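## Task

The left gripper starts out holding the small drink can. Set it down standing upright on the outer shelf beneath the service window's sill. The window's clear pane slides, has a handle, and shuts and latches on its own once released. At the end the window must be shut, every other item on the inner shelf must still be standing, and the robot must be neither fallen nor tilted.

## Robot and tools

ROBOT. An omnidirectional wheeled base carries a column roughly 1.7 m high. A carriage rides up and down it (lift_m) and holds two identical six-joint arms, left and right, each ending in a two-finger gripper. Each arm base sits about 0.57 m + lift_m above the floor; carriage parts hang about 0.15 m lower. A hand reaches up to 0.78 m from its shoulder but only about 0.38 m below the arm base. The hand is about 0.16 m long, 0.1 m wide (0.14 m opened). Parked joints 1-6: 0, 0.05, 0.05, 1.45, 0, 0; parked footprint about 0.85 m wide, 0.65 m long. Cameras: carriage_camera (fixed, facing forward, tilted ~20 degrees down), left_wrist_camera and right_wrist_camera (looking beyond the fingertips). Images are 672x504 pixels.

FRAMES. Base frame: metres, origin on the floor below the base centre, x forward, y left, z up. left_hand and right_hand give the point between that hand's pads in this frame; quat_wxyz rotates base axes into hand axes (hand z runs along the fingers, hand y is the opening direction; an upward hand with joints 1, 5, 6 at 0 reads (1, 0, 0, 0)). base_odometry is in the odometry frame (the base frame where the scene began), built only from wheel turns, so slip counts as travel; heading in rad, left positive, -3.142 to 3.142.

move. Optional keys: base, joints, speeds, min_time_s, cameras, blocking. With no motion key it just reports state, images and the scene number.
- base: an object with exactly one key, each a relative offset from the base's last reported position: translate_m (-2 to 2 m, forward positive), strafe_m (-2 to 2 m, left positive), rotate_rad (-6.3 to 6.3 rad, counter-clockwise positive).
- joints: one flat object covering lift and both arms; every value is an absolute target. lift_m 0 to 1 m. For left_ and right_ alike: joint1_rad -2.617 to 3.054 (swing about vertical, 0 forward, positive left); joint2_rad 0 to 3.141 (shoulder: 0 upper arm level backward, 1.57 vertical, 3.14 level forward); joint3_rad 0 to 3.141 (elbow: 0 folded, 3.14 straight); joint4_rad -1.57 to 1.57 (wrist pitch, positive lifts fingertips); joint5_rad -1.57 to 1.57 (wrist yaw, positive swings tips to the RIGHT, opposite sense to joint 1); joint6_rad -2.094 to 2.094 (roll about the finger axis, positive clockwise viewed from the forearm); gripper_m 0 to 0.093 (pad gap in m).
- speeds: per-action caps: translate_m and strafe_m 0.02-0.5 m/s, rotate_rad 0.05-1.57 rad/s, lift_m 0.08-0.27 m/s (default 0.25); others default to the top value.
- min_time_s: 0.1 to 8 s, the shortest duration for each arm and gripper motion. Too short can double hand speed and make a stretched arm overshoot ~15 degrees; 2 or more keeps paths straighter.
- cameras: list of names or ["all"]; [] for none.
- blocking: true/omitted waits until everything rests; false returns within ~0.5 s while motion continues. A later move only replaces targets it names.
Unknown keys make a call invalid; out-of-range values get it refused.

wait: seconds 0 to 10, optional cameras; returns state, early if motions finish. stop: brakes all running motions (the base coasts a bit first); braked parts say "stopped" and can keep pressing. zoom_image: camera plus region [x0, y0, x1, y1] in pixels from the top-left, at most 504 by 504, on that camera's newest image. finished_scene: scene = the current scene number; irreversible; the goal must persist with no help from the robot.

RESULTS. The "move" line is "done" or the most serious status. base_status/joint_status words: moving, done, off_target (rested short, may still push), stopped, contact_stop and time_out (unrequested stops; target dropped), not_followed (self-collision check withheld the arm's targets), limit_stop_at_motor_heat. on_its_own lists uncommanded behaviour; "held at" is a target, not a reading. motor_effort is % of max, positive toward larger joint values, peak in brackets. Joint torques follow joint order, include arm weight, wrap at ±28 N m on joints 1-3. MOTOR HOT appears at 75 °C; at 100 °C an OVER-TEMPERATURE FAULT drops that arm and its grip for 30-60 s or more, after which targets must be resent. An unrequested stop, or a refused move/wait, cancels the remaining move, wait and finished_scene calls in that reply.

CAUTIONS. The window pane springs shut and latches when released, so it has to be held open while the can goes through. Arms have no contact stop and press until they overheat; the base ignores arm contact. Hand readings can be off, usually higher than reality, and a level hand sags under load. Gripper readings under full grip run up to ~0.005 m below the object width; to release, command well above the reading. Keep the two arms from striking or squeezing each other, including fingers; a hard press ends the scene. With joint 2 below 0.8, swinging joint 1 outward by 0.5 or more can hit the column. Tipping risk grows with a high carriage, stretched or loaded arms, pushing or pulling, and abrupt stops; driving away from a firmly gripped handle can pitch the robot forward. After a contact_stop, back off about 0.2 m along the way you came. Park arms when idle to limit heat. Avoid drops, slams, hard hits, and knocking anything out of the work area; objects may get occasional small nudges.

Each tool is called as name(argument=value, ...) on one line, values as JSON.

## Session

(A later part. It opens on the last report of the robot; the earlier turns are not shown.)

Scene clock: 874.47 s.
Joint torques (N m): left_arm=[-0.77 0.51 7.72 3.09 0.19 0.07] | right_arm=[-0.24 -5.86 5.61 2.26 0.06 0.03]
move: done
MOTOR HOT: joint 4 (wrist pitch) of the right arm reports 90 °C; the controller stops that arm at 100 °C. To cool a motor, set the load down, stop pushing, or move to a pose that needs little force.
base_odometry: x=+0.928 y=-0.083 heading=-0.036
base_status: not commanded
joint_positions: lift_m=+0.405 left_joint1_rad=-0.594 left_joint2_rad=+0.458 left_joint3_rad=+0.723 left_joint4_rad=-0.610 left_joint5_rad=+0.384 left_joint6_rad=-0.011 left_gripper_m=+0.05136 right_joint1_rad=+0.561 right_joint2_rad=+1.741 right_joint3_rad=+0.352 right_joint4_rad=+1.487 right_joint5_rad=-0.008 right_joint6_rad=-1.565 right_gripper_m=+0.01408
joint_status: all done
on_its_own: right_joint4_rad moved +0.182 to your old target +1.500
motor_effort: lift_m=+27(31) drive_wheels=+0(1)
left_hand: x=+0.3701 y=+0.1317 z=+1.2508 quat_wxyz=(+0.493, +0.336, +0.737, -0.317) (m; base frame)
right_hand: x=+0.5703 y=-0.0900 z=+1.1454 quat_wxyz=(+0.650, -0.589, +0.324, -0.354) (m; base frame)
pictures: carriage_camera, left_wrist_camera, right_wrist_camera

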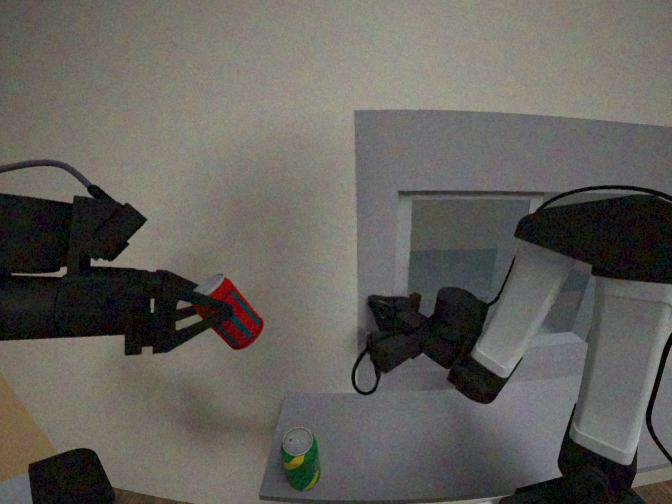

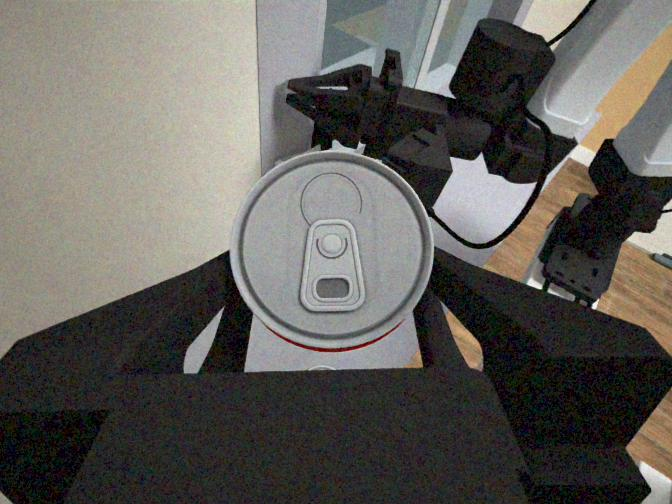

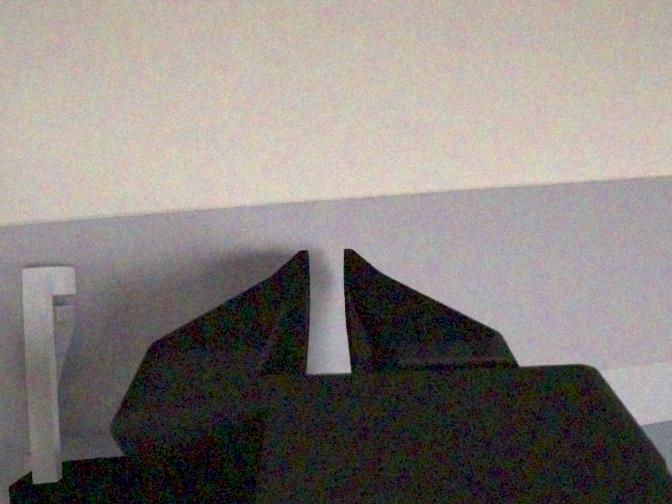

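move(joints={"right_joint1_rad": 0.3, "right_joint2_rad": 0.6, "right_joint3_rad": 0.1, "right_joint4_rad": 1.45, "right_joint5_rad": 0.0, "right_joint6_rad": 0.0, "right_gripper_m": 0.0}, min_time_s=2.0, cameras=["left_wrist_camera"])

zoom_image(camera="left_wrist_camera", region=[255, 0, 455, 160])

Scene clock: 886.27 s.
Joint torques (N m): left_arm=[-0.72 0.47 7.65 3.12 0.21 0.08] | right_arm=[-0.95 0.69 4.57 0.73 0.03 0.11]
move: done
MOTOR HOT: still on. Joint 4 (wrist pitch) of the right arm reports 79 °C.
base_odometry: x=+0.928 y=-0.083 heading=-0.036
base_status: not commanded
joint_positions: lift_m=+0.405 left_joint1_rad=-0.594 left_joint2_rad=+0.458 left_joint3_rad=+0.723 left_joint4_rad=-0.610 left_joint5_rad=+0.384 left_joint6_rad=-0.011 left_gripper_m=+0.05136 right_joint1_rad=+0.309 right_joint2_rad=+0.607 right_joint3_rad=+0.115 right_joint4_rad=+1.457 right_joint5_rad=-0.006 right_joint6_rad=-0.011 right_gripper_m=+0.00073
joint_status: all done
motor_effort: lift_m=+24(28) drive_wheels=+0(0)
left_hand: x=+0.3701 y=+0.1317 z=+1.2508 quat_wxyz=(+0.493, +0.336, +0.737, -0.317) (m; base frame)
right_hand: x=+0.3993 y=-0.2535 z=+1.3828 quat_wxyz=(+0.944, -0.050, +0.294, +0.143) (m; base frame)
pictures: left_wrist_camera

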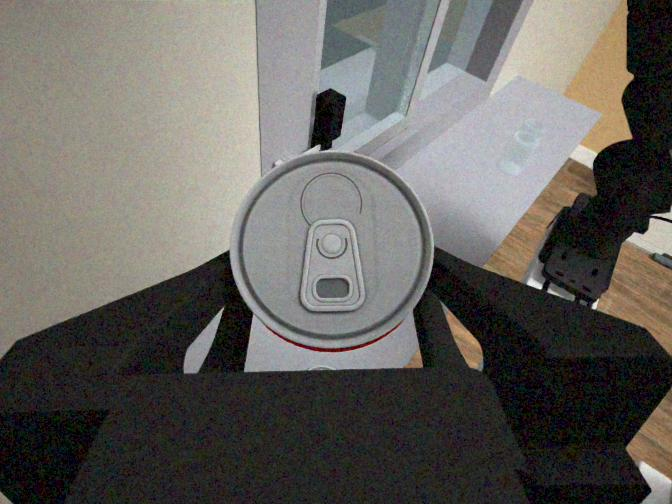

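Scaled by 2.520 from the camera's 672x504 image, which has a finer 960x720 frame.

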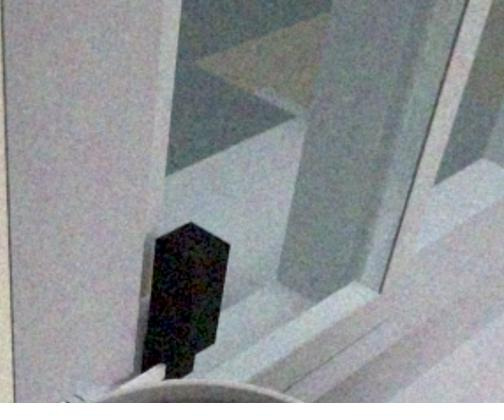

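move(joints={"lift_m": 0.375, "right_joint1_rad": 0.868, "right_joint2_rad": 1.44, "right_joint3_rad": 0.11, "right_joint4_rad": 1.311, "right_joint5_rad": 0.518, "right_joint6_rad": 1.57, "right_gripper_m": 0.0}, min_time_s=2.0, cameras=["left_wrist_camera", "right_wrist_camera"])

zoom_image(camera="left_wrist_camera", region=[255, 0, 455, 160])

Scene clock: 947.47 s.
Joint torques (N m): left_arm=[-0.8 0.51 7.53 3.22 0.17 0.11] | right_arm=[0.61 -1.78 4.26 2 0.05 0.04]
move: done
MOTOR HOT: cleared for the motors of the right arm.
base_odometry: x=+0.928 y=-0.083 heading=-0.036
base_status: not commanded
joint_positions: lift_m=+0.375 left_joint1_rad=-0.594 left_joint2_rad=+0.457 left_joint3_rad=+0.724 left_joint4_rad=-0.620 left_joint5_rad=+0.384 left_joint6_rad=-0.011 left_gripper_m=+0.05136 right_joint1_rad=+0.859 right_joint2_rad=+1.431 right_joint3_rad=+0.110 right_joint4_rad=+1.314 right_joint5_rad=+0.510 right_joint6_rad=+1.559 right_gripper_m=+0.00072
joint_status: all done
motor_effort: lift_m=+24(29) drive_wheels=+0(0)
left_hand: x=+0.3693 y=+0.1322 z=+1.2187 quat_wxyz=(+0.489, +0.336, +0.740, -0.317) (m; base frame)
right_hand: x=+0.4982 y=-0.1192 z=+1.0985 quat_wxyz=(+0.409, +0.403, +0.584, +0.574) (m; base frame)
pictures: left_wrist_camera, right_wrist_camera

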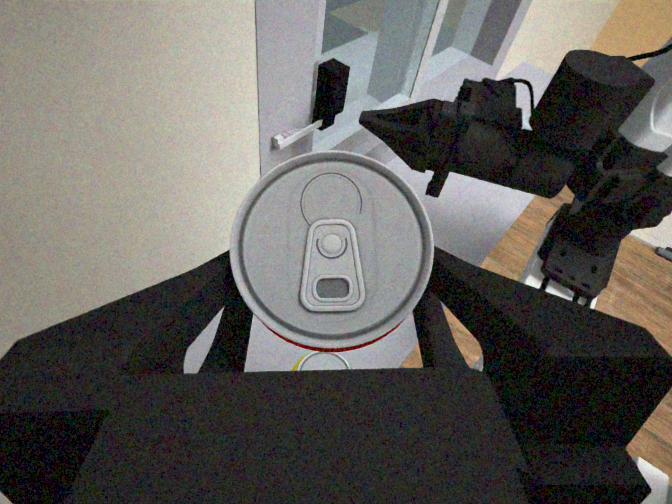

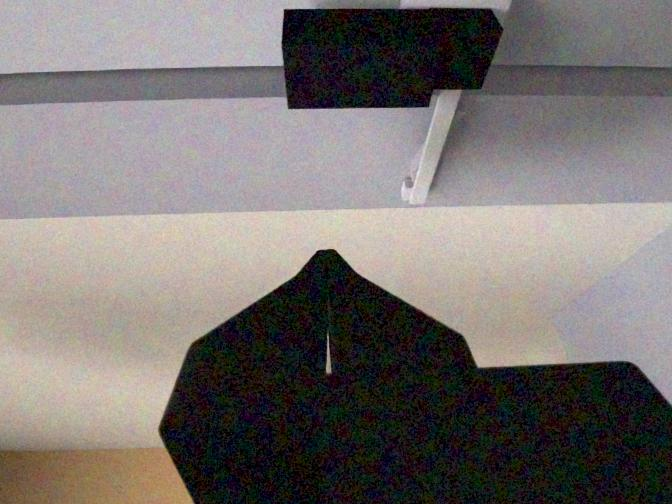

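Scaled by 2.520 from the camera's 672x504 image, which has a finer 960x720 frame.

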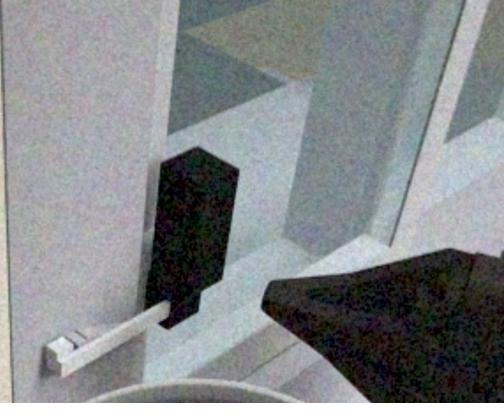

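move(cameras=["left_wrist_camera"])

Scene clock: 974.77 s.
Joint torques (N m): left_arm=[-0.73 0.54 7.49 3.19 0.17 0.06] | right_arm=[0.59 -1.78 4.25 2 0.06 0.03]
base_odometry: x=+0.928 y=-0.083 heading=-0.036
base_status: not commanded
joint_positions: lift_m=+0.375 left_joint1_rad=-0.594 left_joint2_rad=+0.457 left_joint3_rad=+0.724 left_joint4_rad=-0.620 left_joint5_rad=+0.384 left_joint6_rad=-0.011 left_gripper_m=+0.05136 right_joint1_rad=+0.859 right_joint2_rad=+1.431 right_joint3_rad=+0.110 right_joint4_rad=+1.314 right_joint5_rad=+0.510 right_joint6_rad=+1.561 right_gripper_m=+0.00072
joint_status: all done
motor_effort: lift_m=+26(29) drive_wheels=+0(0)
left_hand: x=+0.3693 y=+0.1322 z=+1.2187 quat_wxyz=(+0.489, +0.336, +0.740, -0.317) (m; base frame)
right_hand: x=+0.4982 y=-0.1193 z=+1.0985 quat_wxyz=(+0.408, +0.403, +0.584, +0.575) (m; base frame)
pictures: left_wrist_camera

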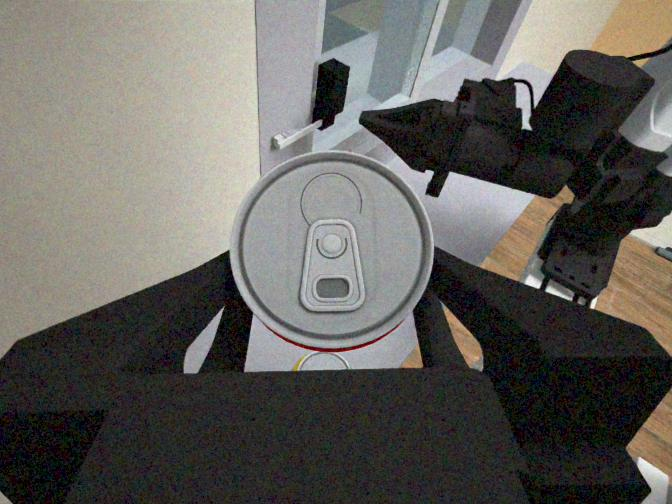

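move(joints={"right_joint1_rad": 0.71, "right_joint2_rad": 1.717, "right_joint3_rad": 0.384, "right_joint4_rad": 1.30, "right_joint5_rad": 0.36, "right_joint6_rad": 1.57}, min_time_s=2.5, cameras=["left_wrist_camera", "right_wrist_camera"])

Scene clock: 984.27 s.
Joint torques (N m): left_arm=[-0.76 0.64 7.58 3.24 0.19 0.08] | right_arm=[-0.95 -3.59 6.13 2.07 -0.08 0.02]
move: done
base_odometry: x=+0.928 y=-0.083 heading=-0.036
base_status: not commanded
joint_positions: lift_m=+0.375 left_joint1_rad=-0.594 left_joint2_rad=+0.457 left_joint3_rad=+0.724 left_joint4_rad=-0.620 left_joint5_rad=+0.384 left_joint6_rad=-0.011 left_gripper_m=+0.05136 right_joint1_rad=+0.719 right_joint2_rad=+1.705 right_joint3_rad=+0.360 right_joint4_rad=+1.305 right_joint5_rad=+0.368 right_joint6_rad=+1.561 right_gripper_m=+0.00072
joint_status: all done
motor_effort: lift_m=+27(28) drive_wheels=+0(0)
left_hand: x=+0.3693 y=+0.1322 z=+1.2187 quat_wxyz=(+0.489, +0.336, +0.740, -0.317) (m; base frame)
right_hand: x=+0.5656 y=-0.0925 z=+1.0877 quat_wxyz=(+0.404, +0.406, +0.595, +0.563) (m; base frame)
pictures: left_wrist_camera, right_wrist_camera

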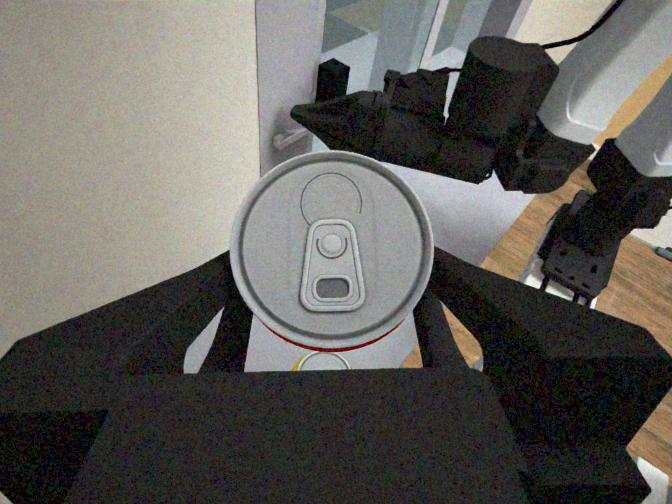

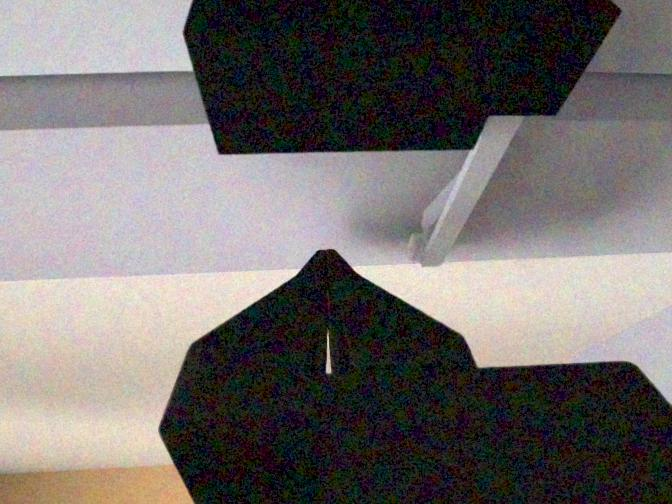

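move(joints={"right_joint1_rad": 0.57, "right_joint2_rad": 1.717, "right_joint3_rad": 0.384, "right_joint4_rad": 1.30, "right_joint5_rad": 0.30, "right_joint6_rad": 1.57}, min_time_s=2, cameras=["left_wrist_camera", "right_wrist_camera"])

Scene clock: 1009.47 s.
Joint torques (N m): left_arm=[-0.75 0.51 7.53 3.18 0.2 0.08] | right_arm=[-3.9 -3.6 6.19 2.13 0.6 0.03]
move: off_target
base_odometry: x=+0.928 y=-0.083 heading=-0.036
base_status: not commanded
joint_positions: lift_m=+0.375 left_joint1_rad=-0.594 left_joint2_rad=+0.457 left_joint3_rad=+0.724 left_joint4_rad=-0.620 left_joint5_rad=+0.384 left_joint6_rad=-0.011 left_gripper_m=+0.05136 right_joint1_rad=+0.614 right_joint2_rad=+1.705 right_joint3_rad=+0.360 right_joint4_rad=+1.303 right_joint5_rad=+0.242 right_joint6_rad=+1.561 right_gripper_m=+0.00072
joint_status: right_joint1_rad off_target (ended at +0.614, target +0.570); right_joint5_rad off_target (ended at +0.242, target +0.300); the others done
motor_effort: lift_m=+27(29) drive_wheels=+1(1)
left_hand: x=+0.3693 y=+0.1322 z=+1.2187 quat_wxyz=(+0.489, +0.336, +0.740, -0.317) (m; base frame)
right_hand: x=+0.5799 y=-0.1088 z=+1.0871 quat_wxyz=(+0.396, +0.401, +0.600, +0.568) (m; base frame)
pictures: left_wrist_camera, right_wrist_camera

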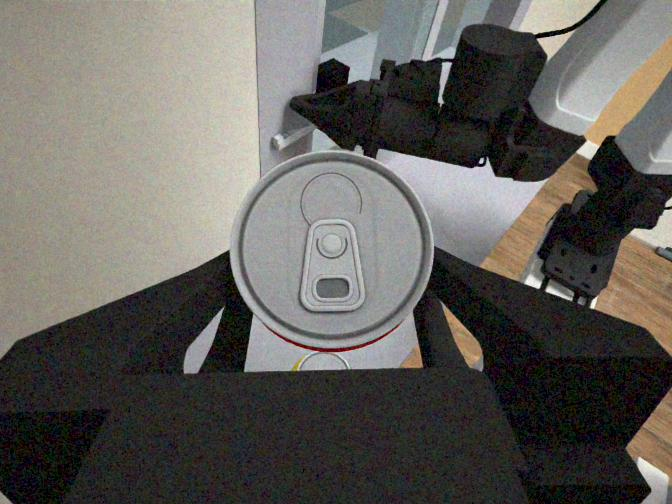

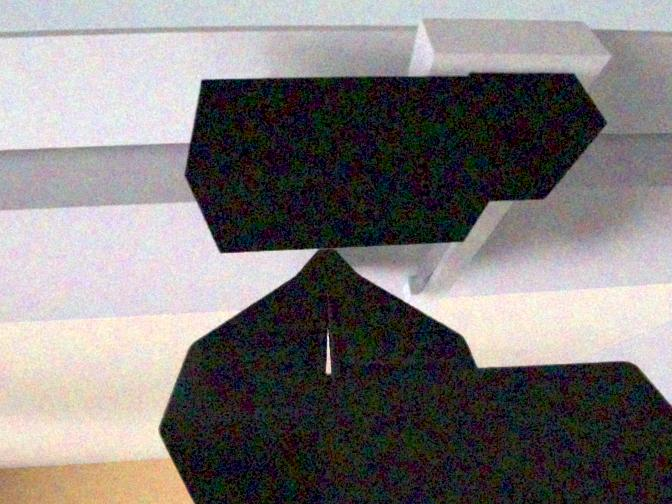

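move(joints={"right_joint1_rad": 0.50, "right_joint2_rad": 1.717, "right_joint3_rad": 0.384, "right_joint4_rad": 1.30, "right_joint5_rad": 0.33, "right_joint6_rad": 1.57}, min_time_s=1.5, cameras=["left_wrist_camera", "right_wrist_camera"])

Scene clock: 1026.57 s.
Joint torques (N m): left_arm=[-0.69 0.47 7.57 3.23 0.21 0.07] | right_arm=[-7.04 -3.58 6.56 2.07 1.58 0.02]
move: off_target
base_odometry: x=+0.928 y=-0.083 heading=-0.036
base_status: not commanded
joint_positions: lift_m=+0.375 left_joint1_rad=-0.594 left_joint2_rad=+0.457 left_joint3_rad=+0.724 left_joint4_rad=-0.620 left_joint5_rad=+0.384 left_joint6_rad=-0.011 left_gripper_m=+0.05136 right_joint1_rad=+0.580 right_joint2_rad=+1.705 right_joint3_rad=+0.355 right_joint4_rad=+1.310 right_joint5_rad=+0.175 right_joint6_rad=+1.561 right_gripper_m=+0.00072
joint_status: right_joint1_rad off_target (ended at +0.581, target +0.500); right_joint5_rad off_target (ended at +0.175, target +0.330); the others done
motor_effort: lift_m=+26(29) drive_wheels=+2(3)
left_hand: x=+0.3693 y=+0.1322 z=+1.2187 quat_wxyz=(+0.489, +0.336, +0.740, -0.317) (m; base frame)
right_hand: x=+0.5816 y=-0.1109 z=+1.0870 quat_wxyz=(+0.386, +0.392, +0.605, +0.575) (m; base frame)
pictures: left_wrist_camera, right_wrist_camera

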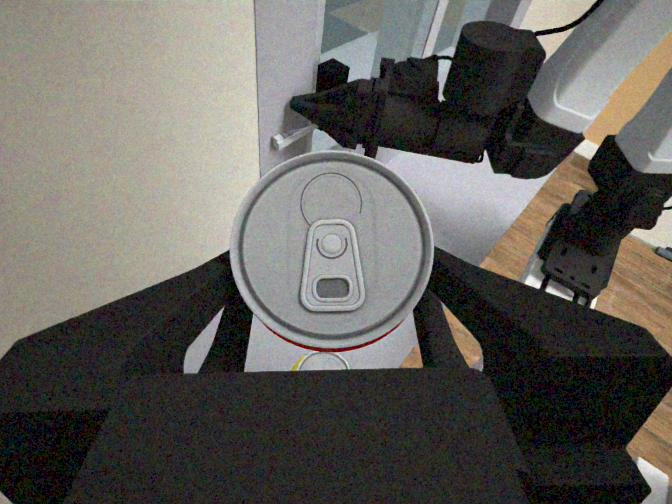

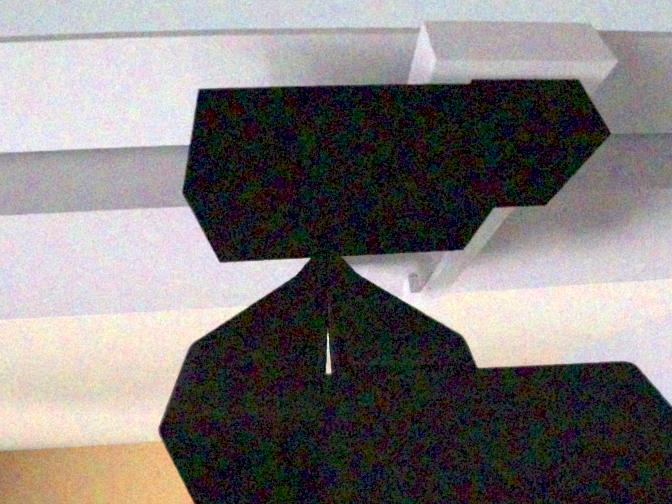

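move(joints={"right_joint1_rad": 0.40, "right_joint2_rad": 1.717, "right_joint3_rad": 0.384, "right_joint4_rad": 1.30, "right_joint5_rad": 0.33, "right_joint6_rad": 1.57}, min_time_s=1.5, cameras=["left_wrist_camera", "right_wrist_camera"])

Scene clock: 1037.67 s.
Joint torques (N m): left_arm=[-0.77 0.59 7.54 3.22 0.21 0.1] | right_arm=[-9.8 -3.56 7.17 1.97 2.98 0.02]
move: off_target
base_odometry: x=+0.928 y=-0.083 heading=-0.036
base_status: not commanded
joint_positions: lift_m=+0.375 left_joint1_rad=-0.594 left_joint2_rad=+0.457 left_joint3_rad=+0.724 left_joint4_rad=-0.620 left_joint5_rad=+0.384 left_joint6_rad=-0.011 left_gripper_m=+0.05136 right_joint1_rad=+0.514 right_joint2_rad=+1.705 right_joint3_rad=+0.347 right_joint4_rad=+1.322 right_joint5_rad=+0.036 right_joint6_rad=+1.561 right_gripper_m=+0.00072
joint_status: right_joint1_rad off_target (ended at +0.514, target +0.400); right_joint5_rad off_target (ended at +0.036, target +0.330); the others done
motor_effort: lift_m=+26(29) drive_wheels=+3(3)
left_hand: x=+0.3693 y=+0.1322 z=+1.2188 quat_wxyz=(+0.489, +0.336, +0.740, -0.317) (m; base frame)
right_hand: x=+0.5830 y=-0.1142 z=+1.0870 quat_wxyz=(+0.364, +0.371, +0.617, +0.591) (m; base frame)
pictures: left_wrist_camera, right_wrist_camera

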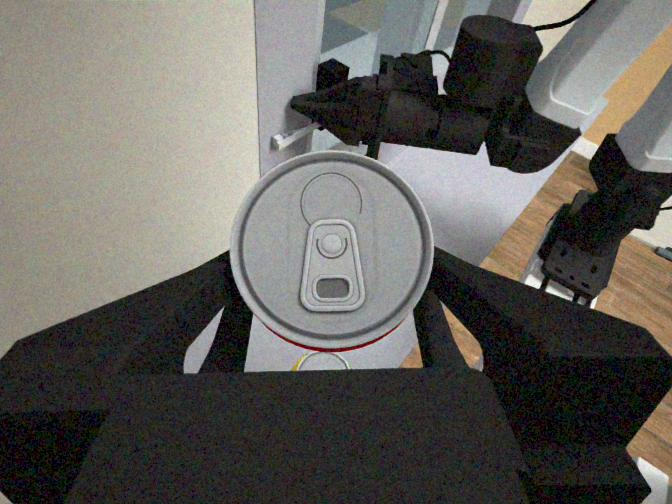

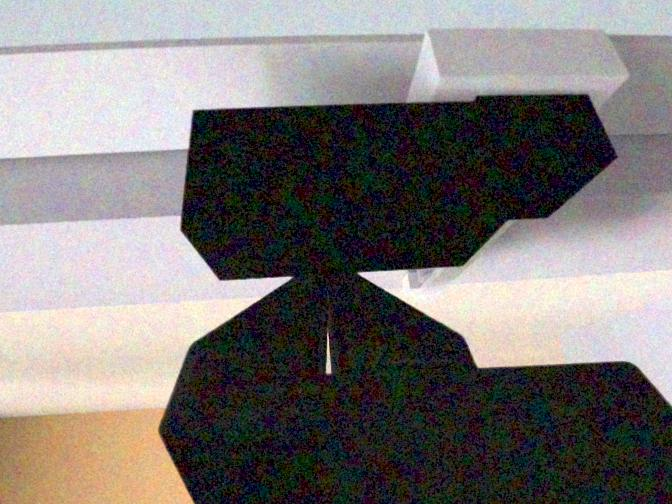

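move(joints={"right_joint1_rad": 0.68, "right_joint2_rad": 1.717, "right_joint3_rad": 0.384, "right_joint4_rad": 1.30, "right_joint5_rad": 0.33, "right_joint6_rad": 1.57, "lift_m": 0.402}, min_time_s=1.0, cameras=[])

move(joints={"right_joint1_rad": 0.48, "right_joint2_rad": 1.717, "right_joint3_rad": 0.384, "right_joint4_rad": 1.30, "right_joint5_rad": 0.36, "right_joint6_rad": 1.57}, min_time_s=2, cameras=["left_wrist_camera", "right_wrist_camera"])

Scene clock: 1057.47 s.
Joint torques (N m): left_arm=[-0.77 0.46 7.61 3.1 0.17 0.1] | right_arm=[0.44 -4.01 6.01 2.28 0.11 0.02]
move: done
base_odometry: x=+0.928 y=-0.083 heading=-0.036
base_status: not commanded
joint_positions: lift_m=+0.402 left_joint1_rad=-0.594 left_joint2_rad=+0.457 left_joint3_rad=+0.724 left_joint4_rad=-0.608 left_joint5_rad=+0.384 left_joint6_rad=-0.011 left_gripper_m=+0.05136 right_joint1_rad=+0.673 right_joint2_rad=+1.710 right_joint3_rad=+0.361 right_joint4_rad=+1.288 right_joint5_rad=+0.321 right_joint6_rad=+1.561 right_gripper_m=+0.00072
joint_status: all done
motor_effort: lift_m=+23(30) drive_wheels=+1(4)
left_hand: x=+0.3701 y=+0.1316 z=+1.2487 quat_wxyz=(+0.494, +0.336, +0.736, -0.318) (m; base frame)
right_hand: x=+0.5729 y=-0.1006 z=+1.1093 quat_wxyz=(+0.401, +0.408, +0.602, +0.557) (m; base frame)
pictures: none
No camera images: "cameras" was empty.

Scene clock: 1059.77 s.
Joint torques (N m): left_arm=[-0.69 0.5 7.58 3.09 0.21 0.09] | right_arm=[-7.94 -3.93 6.95 2.1 1.91 0.02]
move: off_target
base_odometry: x=+0.928 y=-0.083 heading=-0.036
base_status: not commanded
joint_positions: lift_m=+0.402 left_joint1_rad=-0.594 left_joint2_rad=+0.457 left_joint3_rad=+0.724 left_joint4_rad=-0.608 left_joint5_rad=+0.384 left_joint6_rad=-0.011 left_gripper_m=+0.05136 right_joint1_rad=+0.573 right_joint2_rad=+1.710 right_joint3_rad=+0.350 right_joint4_rad=+1.308 right_joint5_rad=+0.172 right_joint6_rad=+1.561 right_gripper_m=+0.00072
joint_status: right_joint1_rad off_target (ended at +0.573, target +0.480); right_joint5_rad off_target (ended at +0.172, target +0.360); the others done
motor_effort: lift_m=+26(28) drive_wheels=+3(3)
left_hand: x=+0.3701 y=+0.1316 z=+1.2487 quat_wxyz=(+0.494, +0.336, +0.736, -0.318) (m; base frame)
right_hand: x=+0.5819 y=-0.1138 z=+1.1097 quat_wxyz=(+0.386, +0.395, +0.608, +0.570) (m; base frame)
pictures: left_wrist_camera, right_wrist_camera

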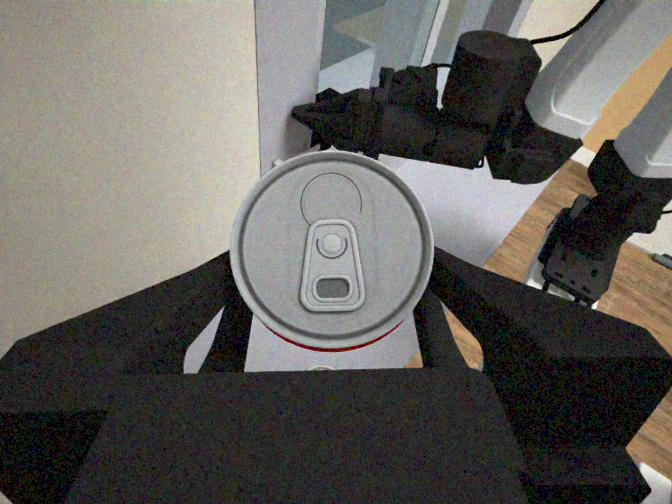

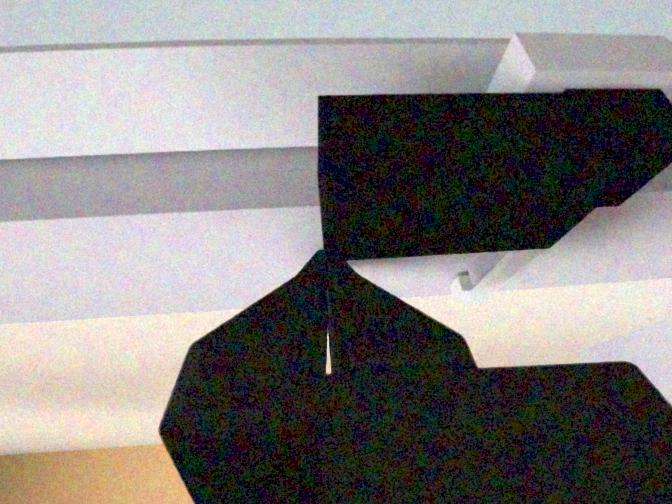

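move(joints={"right_joint1_rad": 0.38, "right_joint2_rad": 1.717, "right_joint3_rad": 0.384, "right_joint4_rad": 1.30, "right_joint5_rad": 0.40, "right_joint6_rad": 1.57}, min_time_s=1.5, cameras=["left_wrist_camera", "right_wrist_camera"])

Scene clock: 1065.60 s.
Joint torques (N m): left_arm=[-0.73 0.47 7.58 3.06 0.19 0.09] | right_arm=[-11.48 -3.93 7.5 2 3.51 0.02]
move: off_target
base_odometry: x=+0.928 y=-0.083 heading=-0.036
base_status: not commanded
joint_positions: lift_m=+0.402 left_joint1_rad=-0.594 left_joint2_rad=+0.457 left_joint3_rad=+0.724 left_joint4_rad=-0.608 left_joint5_rad=+0.384 left_joint6_rad=-0.011 left_gripper_m=+0.05136 right_joint1_rad=+0.513 right_joint2_rad=+1.710 right_joint3_rad=+0.343 right_joint4_rad=+1.318 right_joint5_rad=+0.052 right_joint6_rad=+1.561 right_gripper_m=+0.00072
joint_status: right_joint1_rad off_target (ended at +0.513, target +0.380); right_joint5_rad off_target (ended at +0.052, target +0.400); the others done
motor_effort: lift_m=+24(28) drive_wheels=+3(3)
left_hand: x=+0.3701 y=+0.1316 z=+1.2487 quat_wxyz=(+0.494, +0.336, +0.736, -0.318) (m; base frame)
right_hand: x=+0.5836 y=-0.1175 z=+1.1097 quat_wxyz=(+0.367, +0.378, +0.618, +0.584) (m; base frame)
pictures: left_wrist_camera, right_wrist_camera

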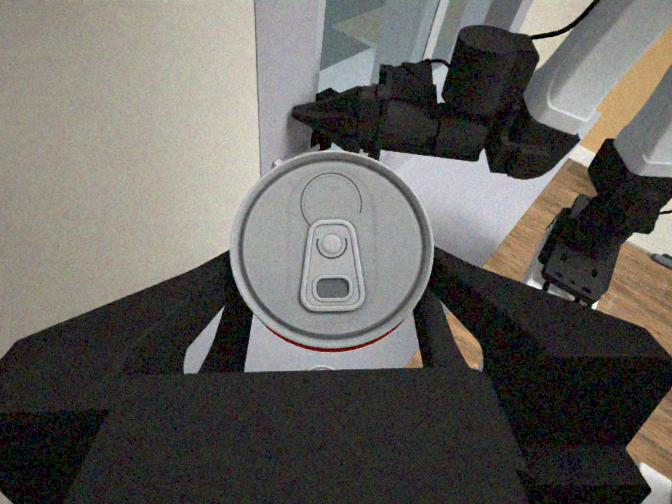

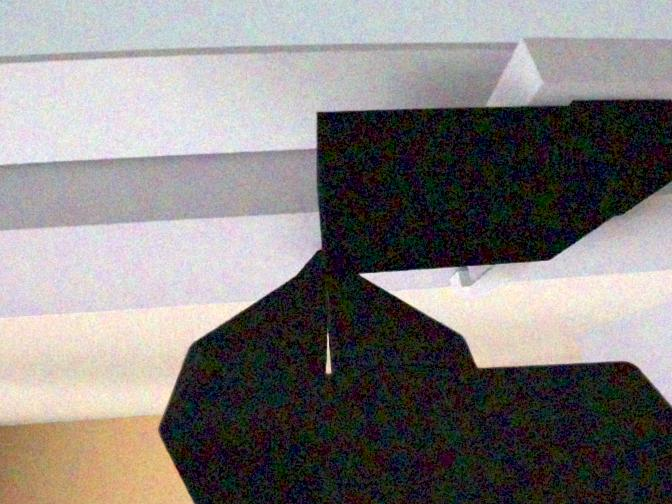

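move(joints={"right_joint1_rad": 0.70, "right_joint2_rad": 1.717, "right_joint3_rad": 0.384, "right_joint4_rad": 1.30, "right_joint5_rad": 0.33, "right_joint6_rad": 1.57}, min_time_s=1.0, cameras=[])

move(joints={"right_joint1_rad": 0.859, "right_joint2_rad": 1.431, "right_joint3_rad": 0.110, "right_joint4_rad": 1.314, "right_joint5_rad": 0.510, "right_joint6_rad": 1.57}, min_time_s=2.0, cameras=[])

move(joints={"right_joint1_rad": 0.75, "right_joint2_rad": 1.431, "right_joint3_rad": 0.110, "right_joint4_rad": 1.314, "right_joint5_rad": 0.20, "right_joint6_rad": -1.57, "right_gripper_m": 0.03, "lift_m": 0.345}, min_time_s=2.0, cameras=["left_wrist_camera", "right_wrist_camera"])

Scene clock: 1118.27 s.
Joint torques (N m): left_arm=[-0.84 0.42 7.49 3.07 0.19 0.09] | right_arm=[0.4 -3.97 6.04 2.09 0.05 0.02]
move: done
base_odometry: x=+0.928 y=-0.083 heading=-0.036
base_status: not commanded
joint_positions: lift_m=+0.402 left_joint1_rad=-0.594 left_joint2_rad=+0.457 left_joint3_rad=+0.724 left_joint4_rad=-0.608 left_joint5_rad=+0.384 left_joint6_rad=-0.011 left_gripper_m=+0.05136 right_joint1_rad=+0.693 right_joint2_rad=+1.710 right_joint3_rad=+0.361 right_joint4_rad=+1.304 right_joint5_rad=+0.321 right_joint6_rad=+1.561 right_gripper_m=+0.00072
joint_status: all done
motor_effort: lift_m=+25(28) drive_wheels=+1(4)
left_hand: x=+0.3701 y=+0.1316 z=+1.2487 quat_wxyz=(+0.494, +0.336, +0.736, -0.318) (m; base frame)
right_hand: x=+0.5687 y=-0.0936 z=+1.1130 quat_wxyz=(+0.397, +0.400, +0.601, +0.566) (m; base frame)
pictures: none
No camera images: "cameras" was empty.

Scene clock: 1120.57 s.
Joint torques (N m): left_arm=[-0.76 0.39 7.61 3.05 0.18 0.08] | right_arm=[0.61 -3.9 3.21 2.16 0.08 0.02]
move: done
base_odometry: x=+0.928 y=-0.083 heading=-0.036
base_status: not commanded
joint_positions: lift_m=+0.402 left_joint1_rad=-0.594 left_joint2_rad=+0.457 left_joint3_rad=+0.724 left_joint4_rad=-0.608 left_joint5_rad=+0.384 left_joint6_rad=-0.011 left_gripper_m=+0.05136 right_joint1_rad=+0.850 right_joint2_rad=+1.448 right_joint3_rad=+0.122 right_joint4_rad=+1.303 right_joint5_rad=+0.502 right_joint6_rad=+1.561 right_gripper_m=+0.00072
joint_status: all done
motor_effort: lift_m=+26(28) drive_wheels=+1(1)
left_hand: x=+0.3701 y=+0.1316 z=+1.2487 quat_wxyz=(+0.494, +0.336, +0.736, -0.318) (m; base frame)
right_hand: x=+0.5018 y=-0.1179 z=+1.1220 quat_wxyz=(+0.408, +0.404, +0.589, +0.569) (m; base frame)
pictures: none
No camera images: "cameras" was empty.

Scene clock: 1123.13 s.
Joint torques (N m): left_arm=[-0.84 0.49 7.5 3.22 0.19 0.08] | right_arm=[-0.95 -3.55 3.69 2.31 -0.11 0.01]
move: done
base_odometry: x=+0.928 y=-0.083 heading=-0.036
base_status: not commanded
joint_positions: lift_m=+0.345 left_joint1_rad=-0.594 left_joint2_rad=+0.457 left_joint3_rad=+0.724 left_joint4_rad=-0.621 left_joint5_rad=+0.385 left_joint6_rad=-0.011 left_gripper_m=+0.05136 right_joint1_rad=+0.759 right_joint2_rad=+1.443 right_joint3_rad=+0.118 right_joint4_rad=+1.305 right_joint5_rad=+0.207 right_joint6_rad=-1.559 right_gripper_m=+0.02994
joint_status: all done
motor_effort: lift_m=+24(29) drive_wheels=+0(1)
left_hand: x=+0.3690 y=+0.1322 z=+1.1888 quat_wxyz=(+0.489, +0.336, +0.740, -0.317) (m; base frame)
right_hand: x=+0.4971 y=-0.0980 z=+1.0650 quat_wxyz=(+0.612, -0.622, +0.350, -0.339) (m; base frame)
pictures: left_wrist_camera, right_wrist_camera

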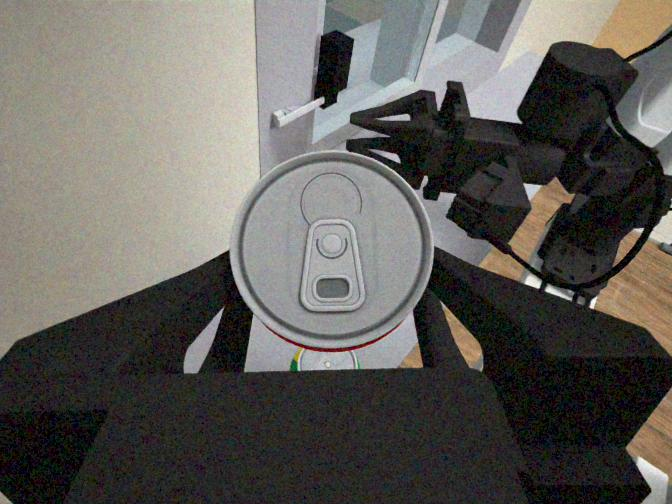

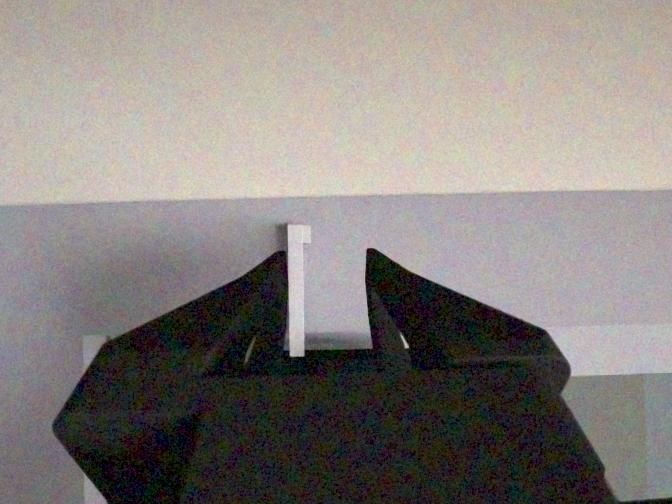

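move(joints={"right_joint1_rad": 0.555, "right_joint2_rad": 1.713, "right_joint3_rad": 0.360, "right_joint4_rad": 1.285, "right_joint5_rad": 0.0, "right_joint6_rad": -1.57, "lift_m": 0.342}, min_time_s=2.5, cameras=["left_wrist_camera", "right_wrist_camera"])

Scene clock: 1136.47 s.
Joint torques (N m): left_arm=[-0.75 0.55 7.46 3.19 0.18 0.06] | right_arm=[-0.94 -3.55 6.13 2.17 -0.08 -0.01]
move: done
base_odometry: x=+0.928 y=-0.083 heading=-0.036
base_status: not commanded
joint_positions: lift_m=+0.342 left_joint1_rad=-0.594 left_joint2_rad=+0.456 left_joint3_rad=+0.724 left_joint4_rad=-0.618 left_joint5_rad=+0.385 left_joint6_rad=-0.011 left_gripper_m=+0.05136 right_joint1_rad=+0.564 right_joint2_rad=+1.701 right_joint3_rad=+0.336 right_joint4_rad=+1.289 right_joint5_rad=+0.008 right_joint6_rad=-1.561 right_gripper_m=+0.02994
joint_status: all done
motor_effort: lift_m=+25(28) drive_wheels=+0(3)
left_hand: x=+0.3692 y=+0.1322 z=+1.1865 quat_wxyz=(+0.490, +0.336, +0.739, -0.317) (m; base frame)
right_hand: x=+0.5673 y=-0.0935 z=+1.0435 quat_wxyz=(+0.596, -0.640, +0.359, -0.327) (m; base frame)
pictures: left_wrist_camera, right_wrist_camera

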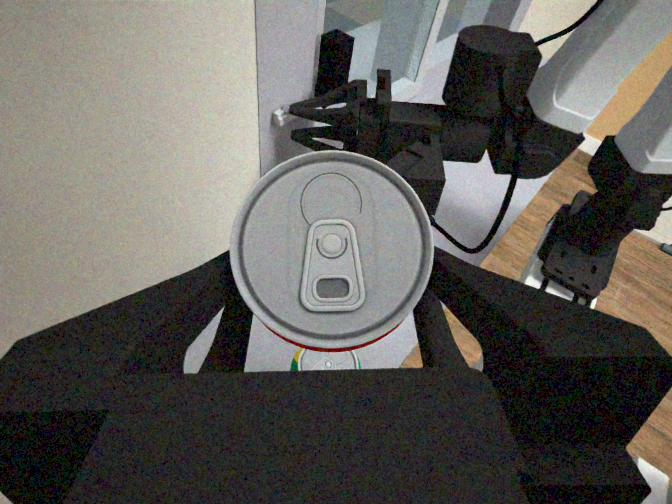

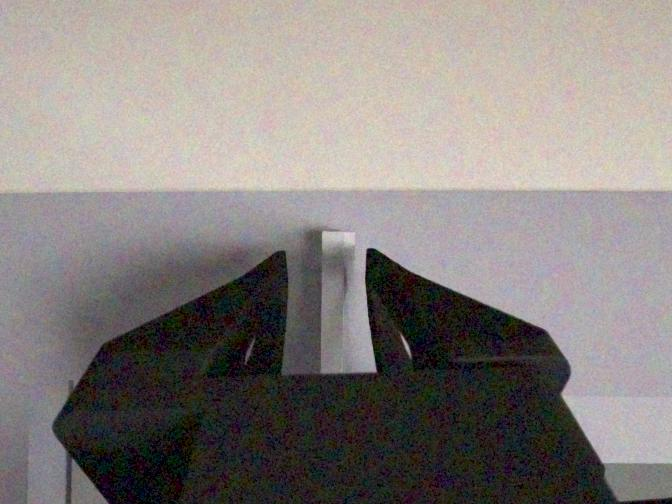

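move(joints={"right_gripper_m": 0.02}, min_time_s=0.5, cameras=[])

move(joints={"lift_m": 0.380, "right_joint6_rad": -1.15}, speeds={"lift_m": 0.08}, min_time_s=0.8, cameras=["left_wrist_camera", "right_wrist_camera"])

Scene clock: 1146.17 s.
Joint torques (N m): left_arm=[-0.83 0.51 7.46 3.2 0.21 0.07] | right_arm=[-0.96 -3.55 6.13 2.17 -0.11 0]
move: done
base_odometry: x=+0.928 y=-0.083 heading=-0.036
base_status: not commanded
joint_positions: lift_m=+0.342 left_joint1_rad=-0.594 left_joint2_rad=+0.456 left_joint3_rad=+0.724 left_joint4_rad=-0.618 left_joint5_rad=+0.385 left_joint6_rad=-0.011 left_gripper_m=+0.05136 right_joint1_rad=+0.564 right_joint2_rad=+1.701 right_joint3_rad=+0.336 right_joint4_rad=+1.289 right_joint5_rad=+0.007 right_joint6_rad=-1.561 right_gripper_m=+0.02008
joint_status: all done
motor_effort: lift_m=+24(28) drive_wheels=+0(0)
left_hand: x=+0.3692 y=+0.1322 z=+1.1865 quat_wxyz=(+0.490, +0.336, +0.739, -0.317) (m; base frame)
right_hand: x=+0.5672 y=-0.0934 z=+1.0435 quat_wxyz=(+0.596, -0.640, +0.359, -0.327) (m; base frame)
pictures: none
No camera images: "cameras" was empty.

Scene clock: 1147.47 s.
Joint torques (N m): left_arm=[-0.66 0.65 7.58 3.11 0.18 0.11] | right_arm=[-0.95 -3.86 5.82 2.21 -0.1 0.14]
move: done
base_odometry: x=+0.928 y=-0.083 heading=-0.036
base_status: not commanded
joint_positions: lift_m=+0.380 left_joint1_rad=-0.594 left_joint2_rad=+0.456 left_joint3_rad=+0.724 left_joint4_rad=-0.611 left_joint5_rad=+0.385 left_joint6_rad=-0.011 left_gripper_m=+0.05136 right_joint1_rad=+0.564 right_joint2_rad=+1.705 right_joint3_rad=+0.340 right_joint4_rad=+1.285 right_joint5_rad=+0.007 right_joint6_rad=-1.161 right_gripper_m=+0.02008
joint_status: all done
motor_effort: lift_m=+26(30) drive_wheels=+0(3)
left_hand: x=+0.3696 y=+0.1318 z=+1.2262 quat_wxyz=(+0.493, +0.336, +0.737, -0.318) (m; base frame)
right_hand: x=+0.5679 y=-0.0929 z=+1.0802 quat_wxyz=(+0.647, -0.557, +0.480, -0.202) (m; base frame)
pictures: left_wrist_camera, right_wrist_camera

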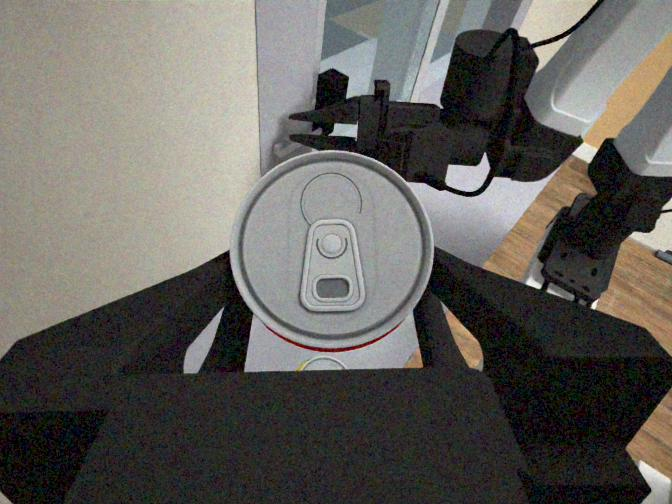

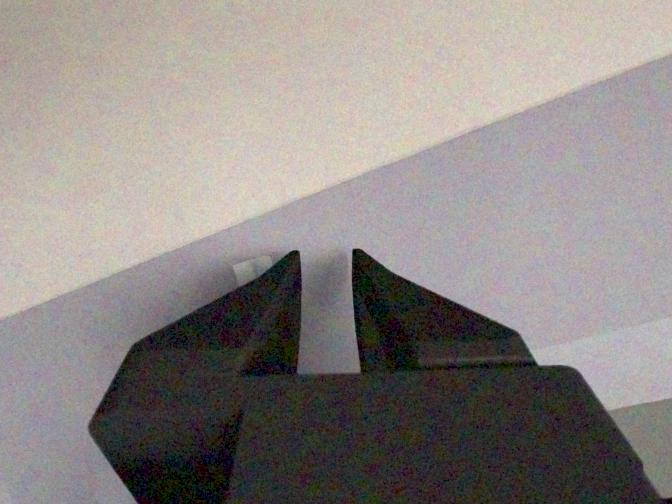

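move(joints={"right_joint1_rad": 0.75, "right_joint2_rad": 1.431, "right_joint3_rad": 0.110, "right_joint4_rad": 1.314, "right_joint5_rad": 0.20, "right_joint6_rad": -1.57, "right_gripper_m": 0.026}, min_time_s=1.5, cameras=[])

move(joints={"lift_m": 0.326}, cameras=[])

move(joints={"right_joint1_rad": 0.532, "right_joint2_rad": 1.80, "right_joint3_rad": 0.446, "right_joint4_rad": 1.29, "right_joint5_rad": 0.0, "right_joint6_rad": -1.57, "lift_m": 0.340}, min_time_s=3, cameras=["left_wrist_camera", "right_wrist_camera"])

Scene clock: 1177.67 s.
Joint torques (N m): left_arm=[-0.76 0.54 7.54 3.11 0.2 0.08] | right_arm=[0.59 -4.03 3.3 2.34 0.02 -0.04]
move: done
base_odometry: x=+0.928 y=-0.083 heading=-0.036
base_status: not commanded
joint_positions: lift_m=+0.380 left_joint1_rad=-0.594 left_joint2_rad=+0.456 left_joint3_rad=+0.724 left_joint4_rad=-0.611 left_joint5_rad=+0.385 left_joint6_rad=-0.011 left_gripper_m=+0.05136 right_joint1_rad=+0.741 right_joint2_rad=+1.449 right_joint3_rad=+0.123 right_joint4_rad=+1.302 right_joint5_rad=+0.192 right_joint6_rad=-1.559 right_gripper_m=+0.02591
joint_status: all done
motor_effort: lift_m=+26(28) drive_wheels=+0(0)
left_hand: x=+0.3696 y=+0.1318 z=+1.2262 quat_wxyz=(+0.493, +0.336, +0.737, -0.318) (m; base frame)
right_hand: x=+0.5007 y=-0.1001 z=+1.0993 quat_wxyz=(+0.611, -0.623, +0.352, -0.340) (m; base frame)
pictures: none
No camera images: "cameras" was empty.

Scene clock: 1178.40 s.
Joint torques (N m): left_arm=[-0.7 0.54 7.53 3.24 0.18 0.07] | right_arm=[0.58 -3.58 3.7 2.31 0.04 0]
move: done
base_odometry: x=+0.928 y=-0.083 heading=-0.036
base_status: not commanded
joint_positions: lift_m=+0.326 left_joint1_rad=-0.594 left_joint2_rad=+0.456 left_joint3_rad=+0.724 left_joint4_rad=-0.621 left_joint5_rad=+0.385 left_joint6_rad=-0.011 left_gripper_m=+0.05136 right_joint1_rad=+0.741 right_joint2_rad=+1.443 right_joint3_rad=+0.118 right_joint4_rad=+1.304 right_joint5_rad=+0.193 right_joint6_rad=-1.562 right_gripper_m=+0.02591
joint_status: all done
motor_effort: lift_m=+27(28) drive_wheels=-3(3)
left_hand: x=+0.3689 y=+0.1323 z=+1.1699 quat_wxyz=(+0.489, +0.336, +0.740, -0.317) (m; base frame)
right_hand: x=+0.4998 y=-0.1011 z=+1.0457 quat_wxyz=(+0.611, -0.622, +0.351, -0.341) (m; base frame)
pictures: none
No camera images: "cameras" was empty.

Scene clock: 1181.70 s.
Joint torques (N m): left_arm=[-0.76 0.66 7.41 3.1 0.18 0.08] | right_arm=[-2.39 -3.55 7.13 2 0.32 0.03]
move: off_target
base_odometry: x=+0.928 y=-0.083 heading=-0.036
base_status: not commanded
joint_positions: lift_m=+0.340 left_joint1_rad=-0.594 left_joint2_rad=+0.456 left_joint3_rad=+0.725 left_joint4_rad=-0.610 left_joint5_rad=+0.385 left_joint6_rad=-0.011 left_gripper_m=+0.05136 right_joint1_rad=+0.558 right_joint2_rad=+1.781 right_joint3_rad=+0.409 right_joint4_rad=+1.310 right_joint5_rad=-0.040 right_joint6_rad=-1.565 right_gripper_m=+0.02592
joint_status: right_joint1_rad off_target (ended at +0.557, target +0.532); right_joint5_rad off_target (ended at -0.040, target +0.000); the others done
motor_effort: lift_m=+24(29) drive_wheels=+0(3)
left_hand: x=+0.3696 y=+0.1318 z=+1.1866 quat_wxyz=(+0.494, +0.336, +0.736, -0.318) (m; base frame)
right_hand: x=+0.5807 y=-0.0787 z=+1.0406 quat_wxyz=(+0.607, -0.643, +0.344, -0.318) (m; base frame)
pictures: left_wrist_camera, right_wrist_camera

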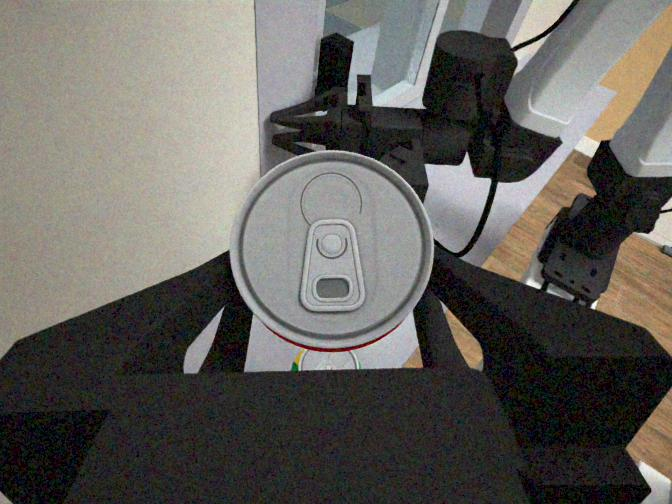

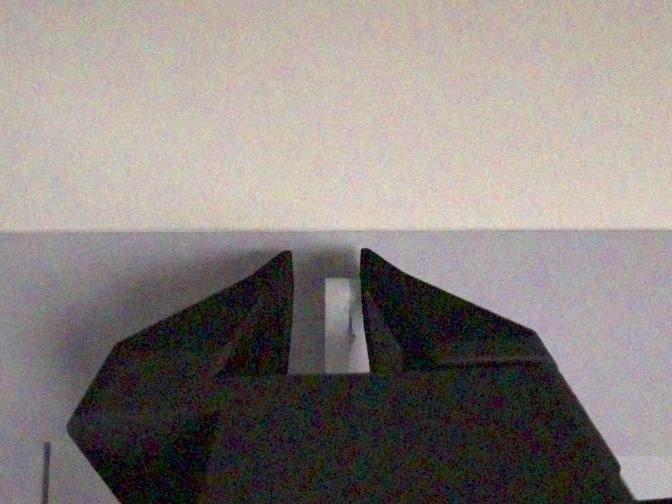

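move(joints={"right_joint1_rad": 0.55, "right_joint2_rad": 1.80, "right_joint3_rad": 0.422, "right_joint4_rad": 1.305, "right_joint5_rad": -0.02, "right_joint6_rad": -1.57, "right_gripper_m": 0.014, "lift_m": 0.344}, min_time_s=0.8, cameras=["left_wrist_camera", "right_wrist_camera"])

Scene clock: 1202.50 s.
Joint torques (N m): left_arm=[-0.8 0.57 7.41 3.1 0.16 0.08] | right_arm=[-0.81 -3.89 5.11 2.04 0.23 0.04]
move: done
base_odometry: x=+0.928 y=-0.083 heading=-0.036
base_status: not commanded
joint_positions: lift_m=+0.344 left_joint1_rad=-0.594 left_joint2_rad=+0.456 left_joint3_rad=+0.725 left_joint4_rad=-0.610 left_joint5_rad=+0.385 left_joint6_rad=-0.011 left_gripper_m=+0.05136 right_joint1_rad=+0.558 right_joint2_rad=+1.785 right_joint3_rad=+0.410 right_joint4_rad=+1.321 right_joint5_rad=-0.044 right_joint6_rad=-1.566 right_gripper_m=+0.01416
joint_status: all done
motor_effort: lift_m=+25(30) drive_wheels=+0(0)
left_hand: x=+0.3696 y=+0.1318 z=+1.1907 quat_wxyz=(+0.494, +0.336, +0.736, -0.318) (m; base frame)
right_hand: x=+0.5807 y=-0.0779 z=+1.0463 quat_wxyz=(+0.610, -0.641, +0.341, -0.318) (m; base frame)
pictures: left_wrist_camera, right_wrist_camera

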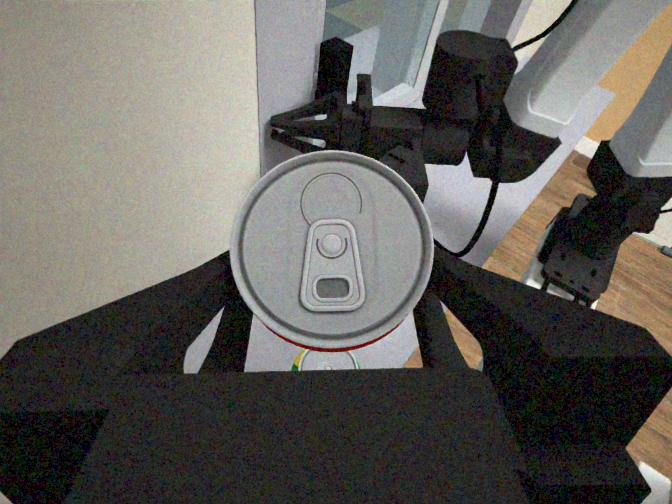

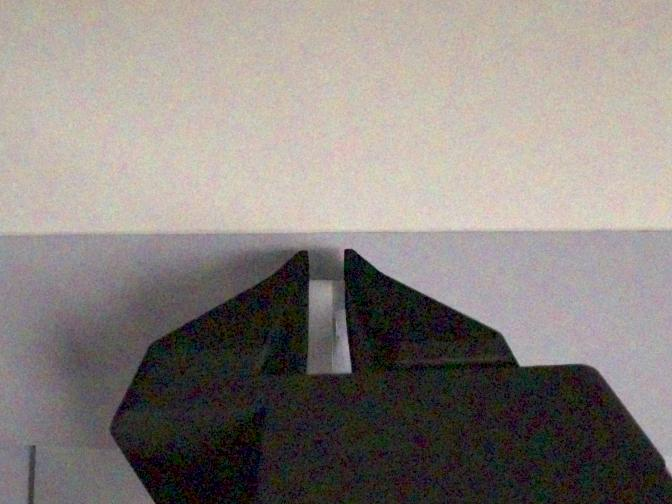

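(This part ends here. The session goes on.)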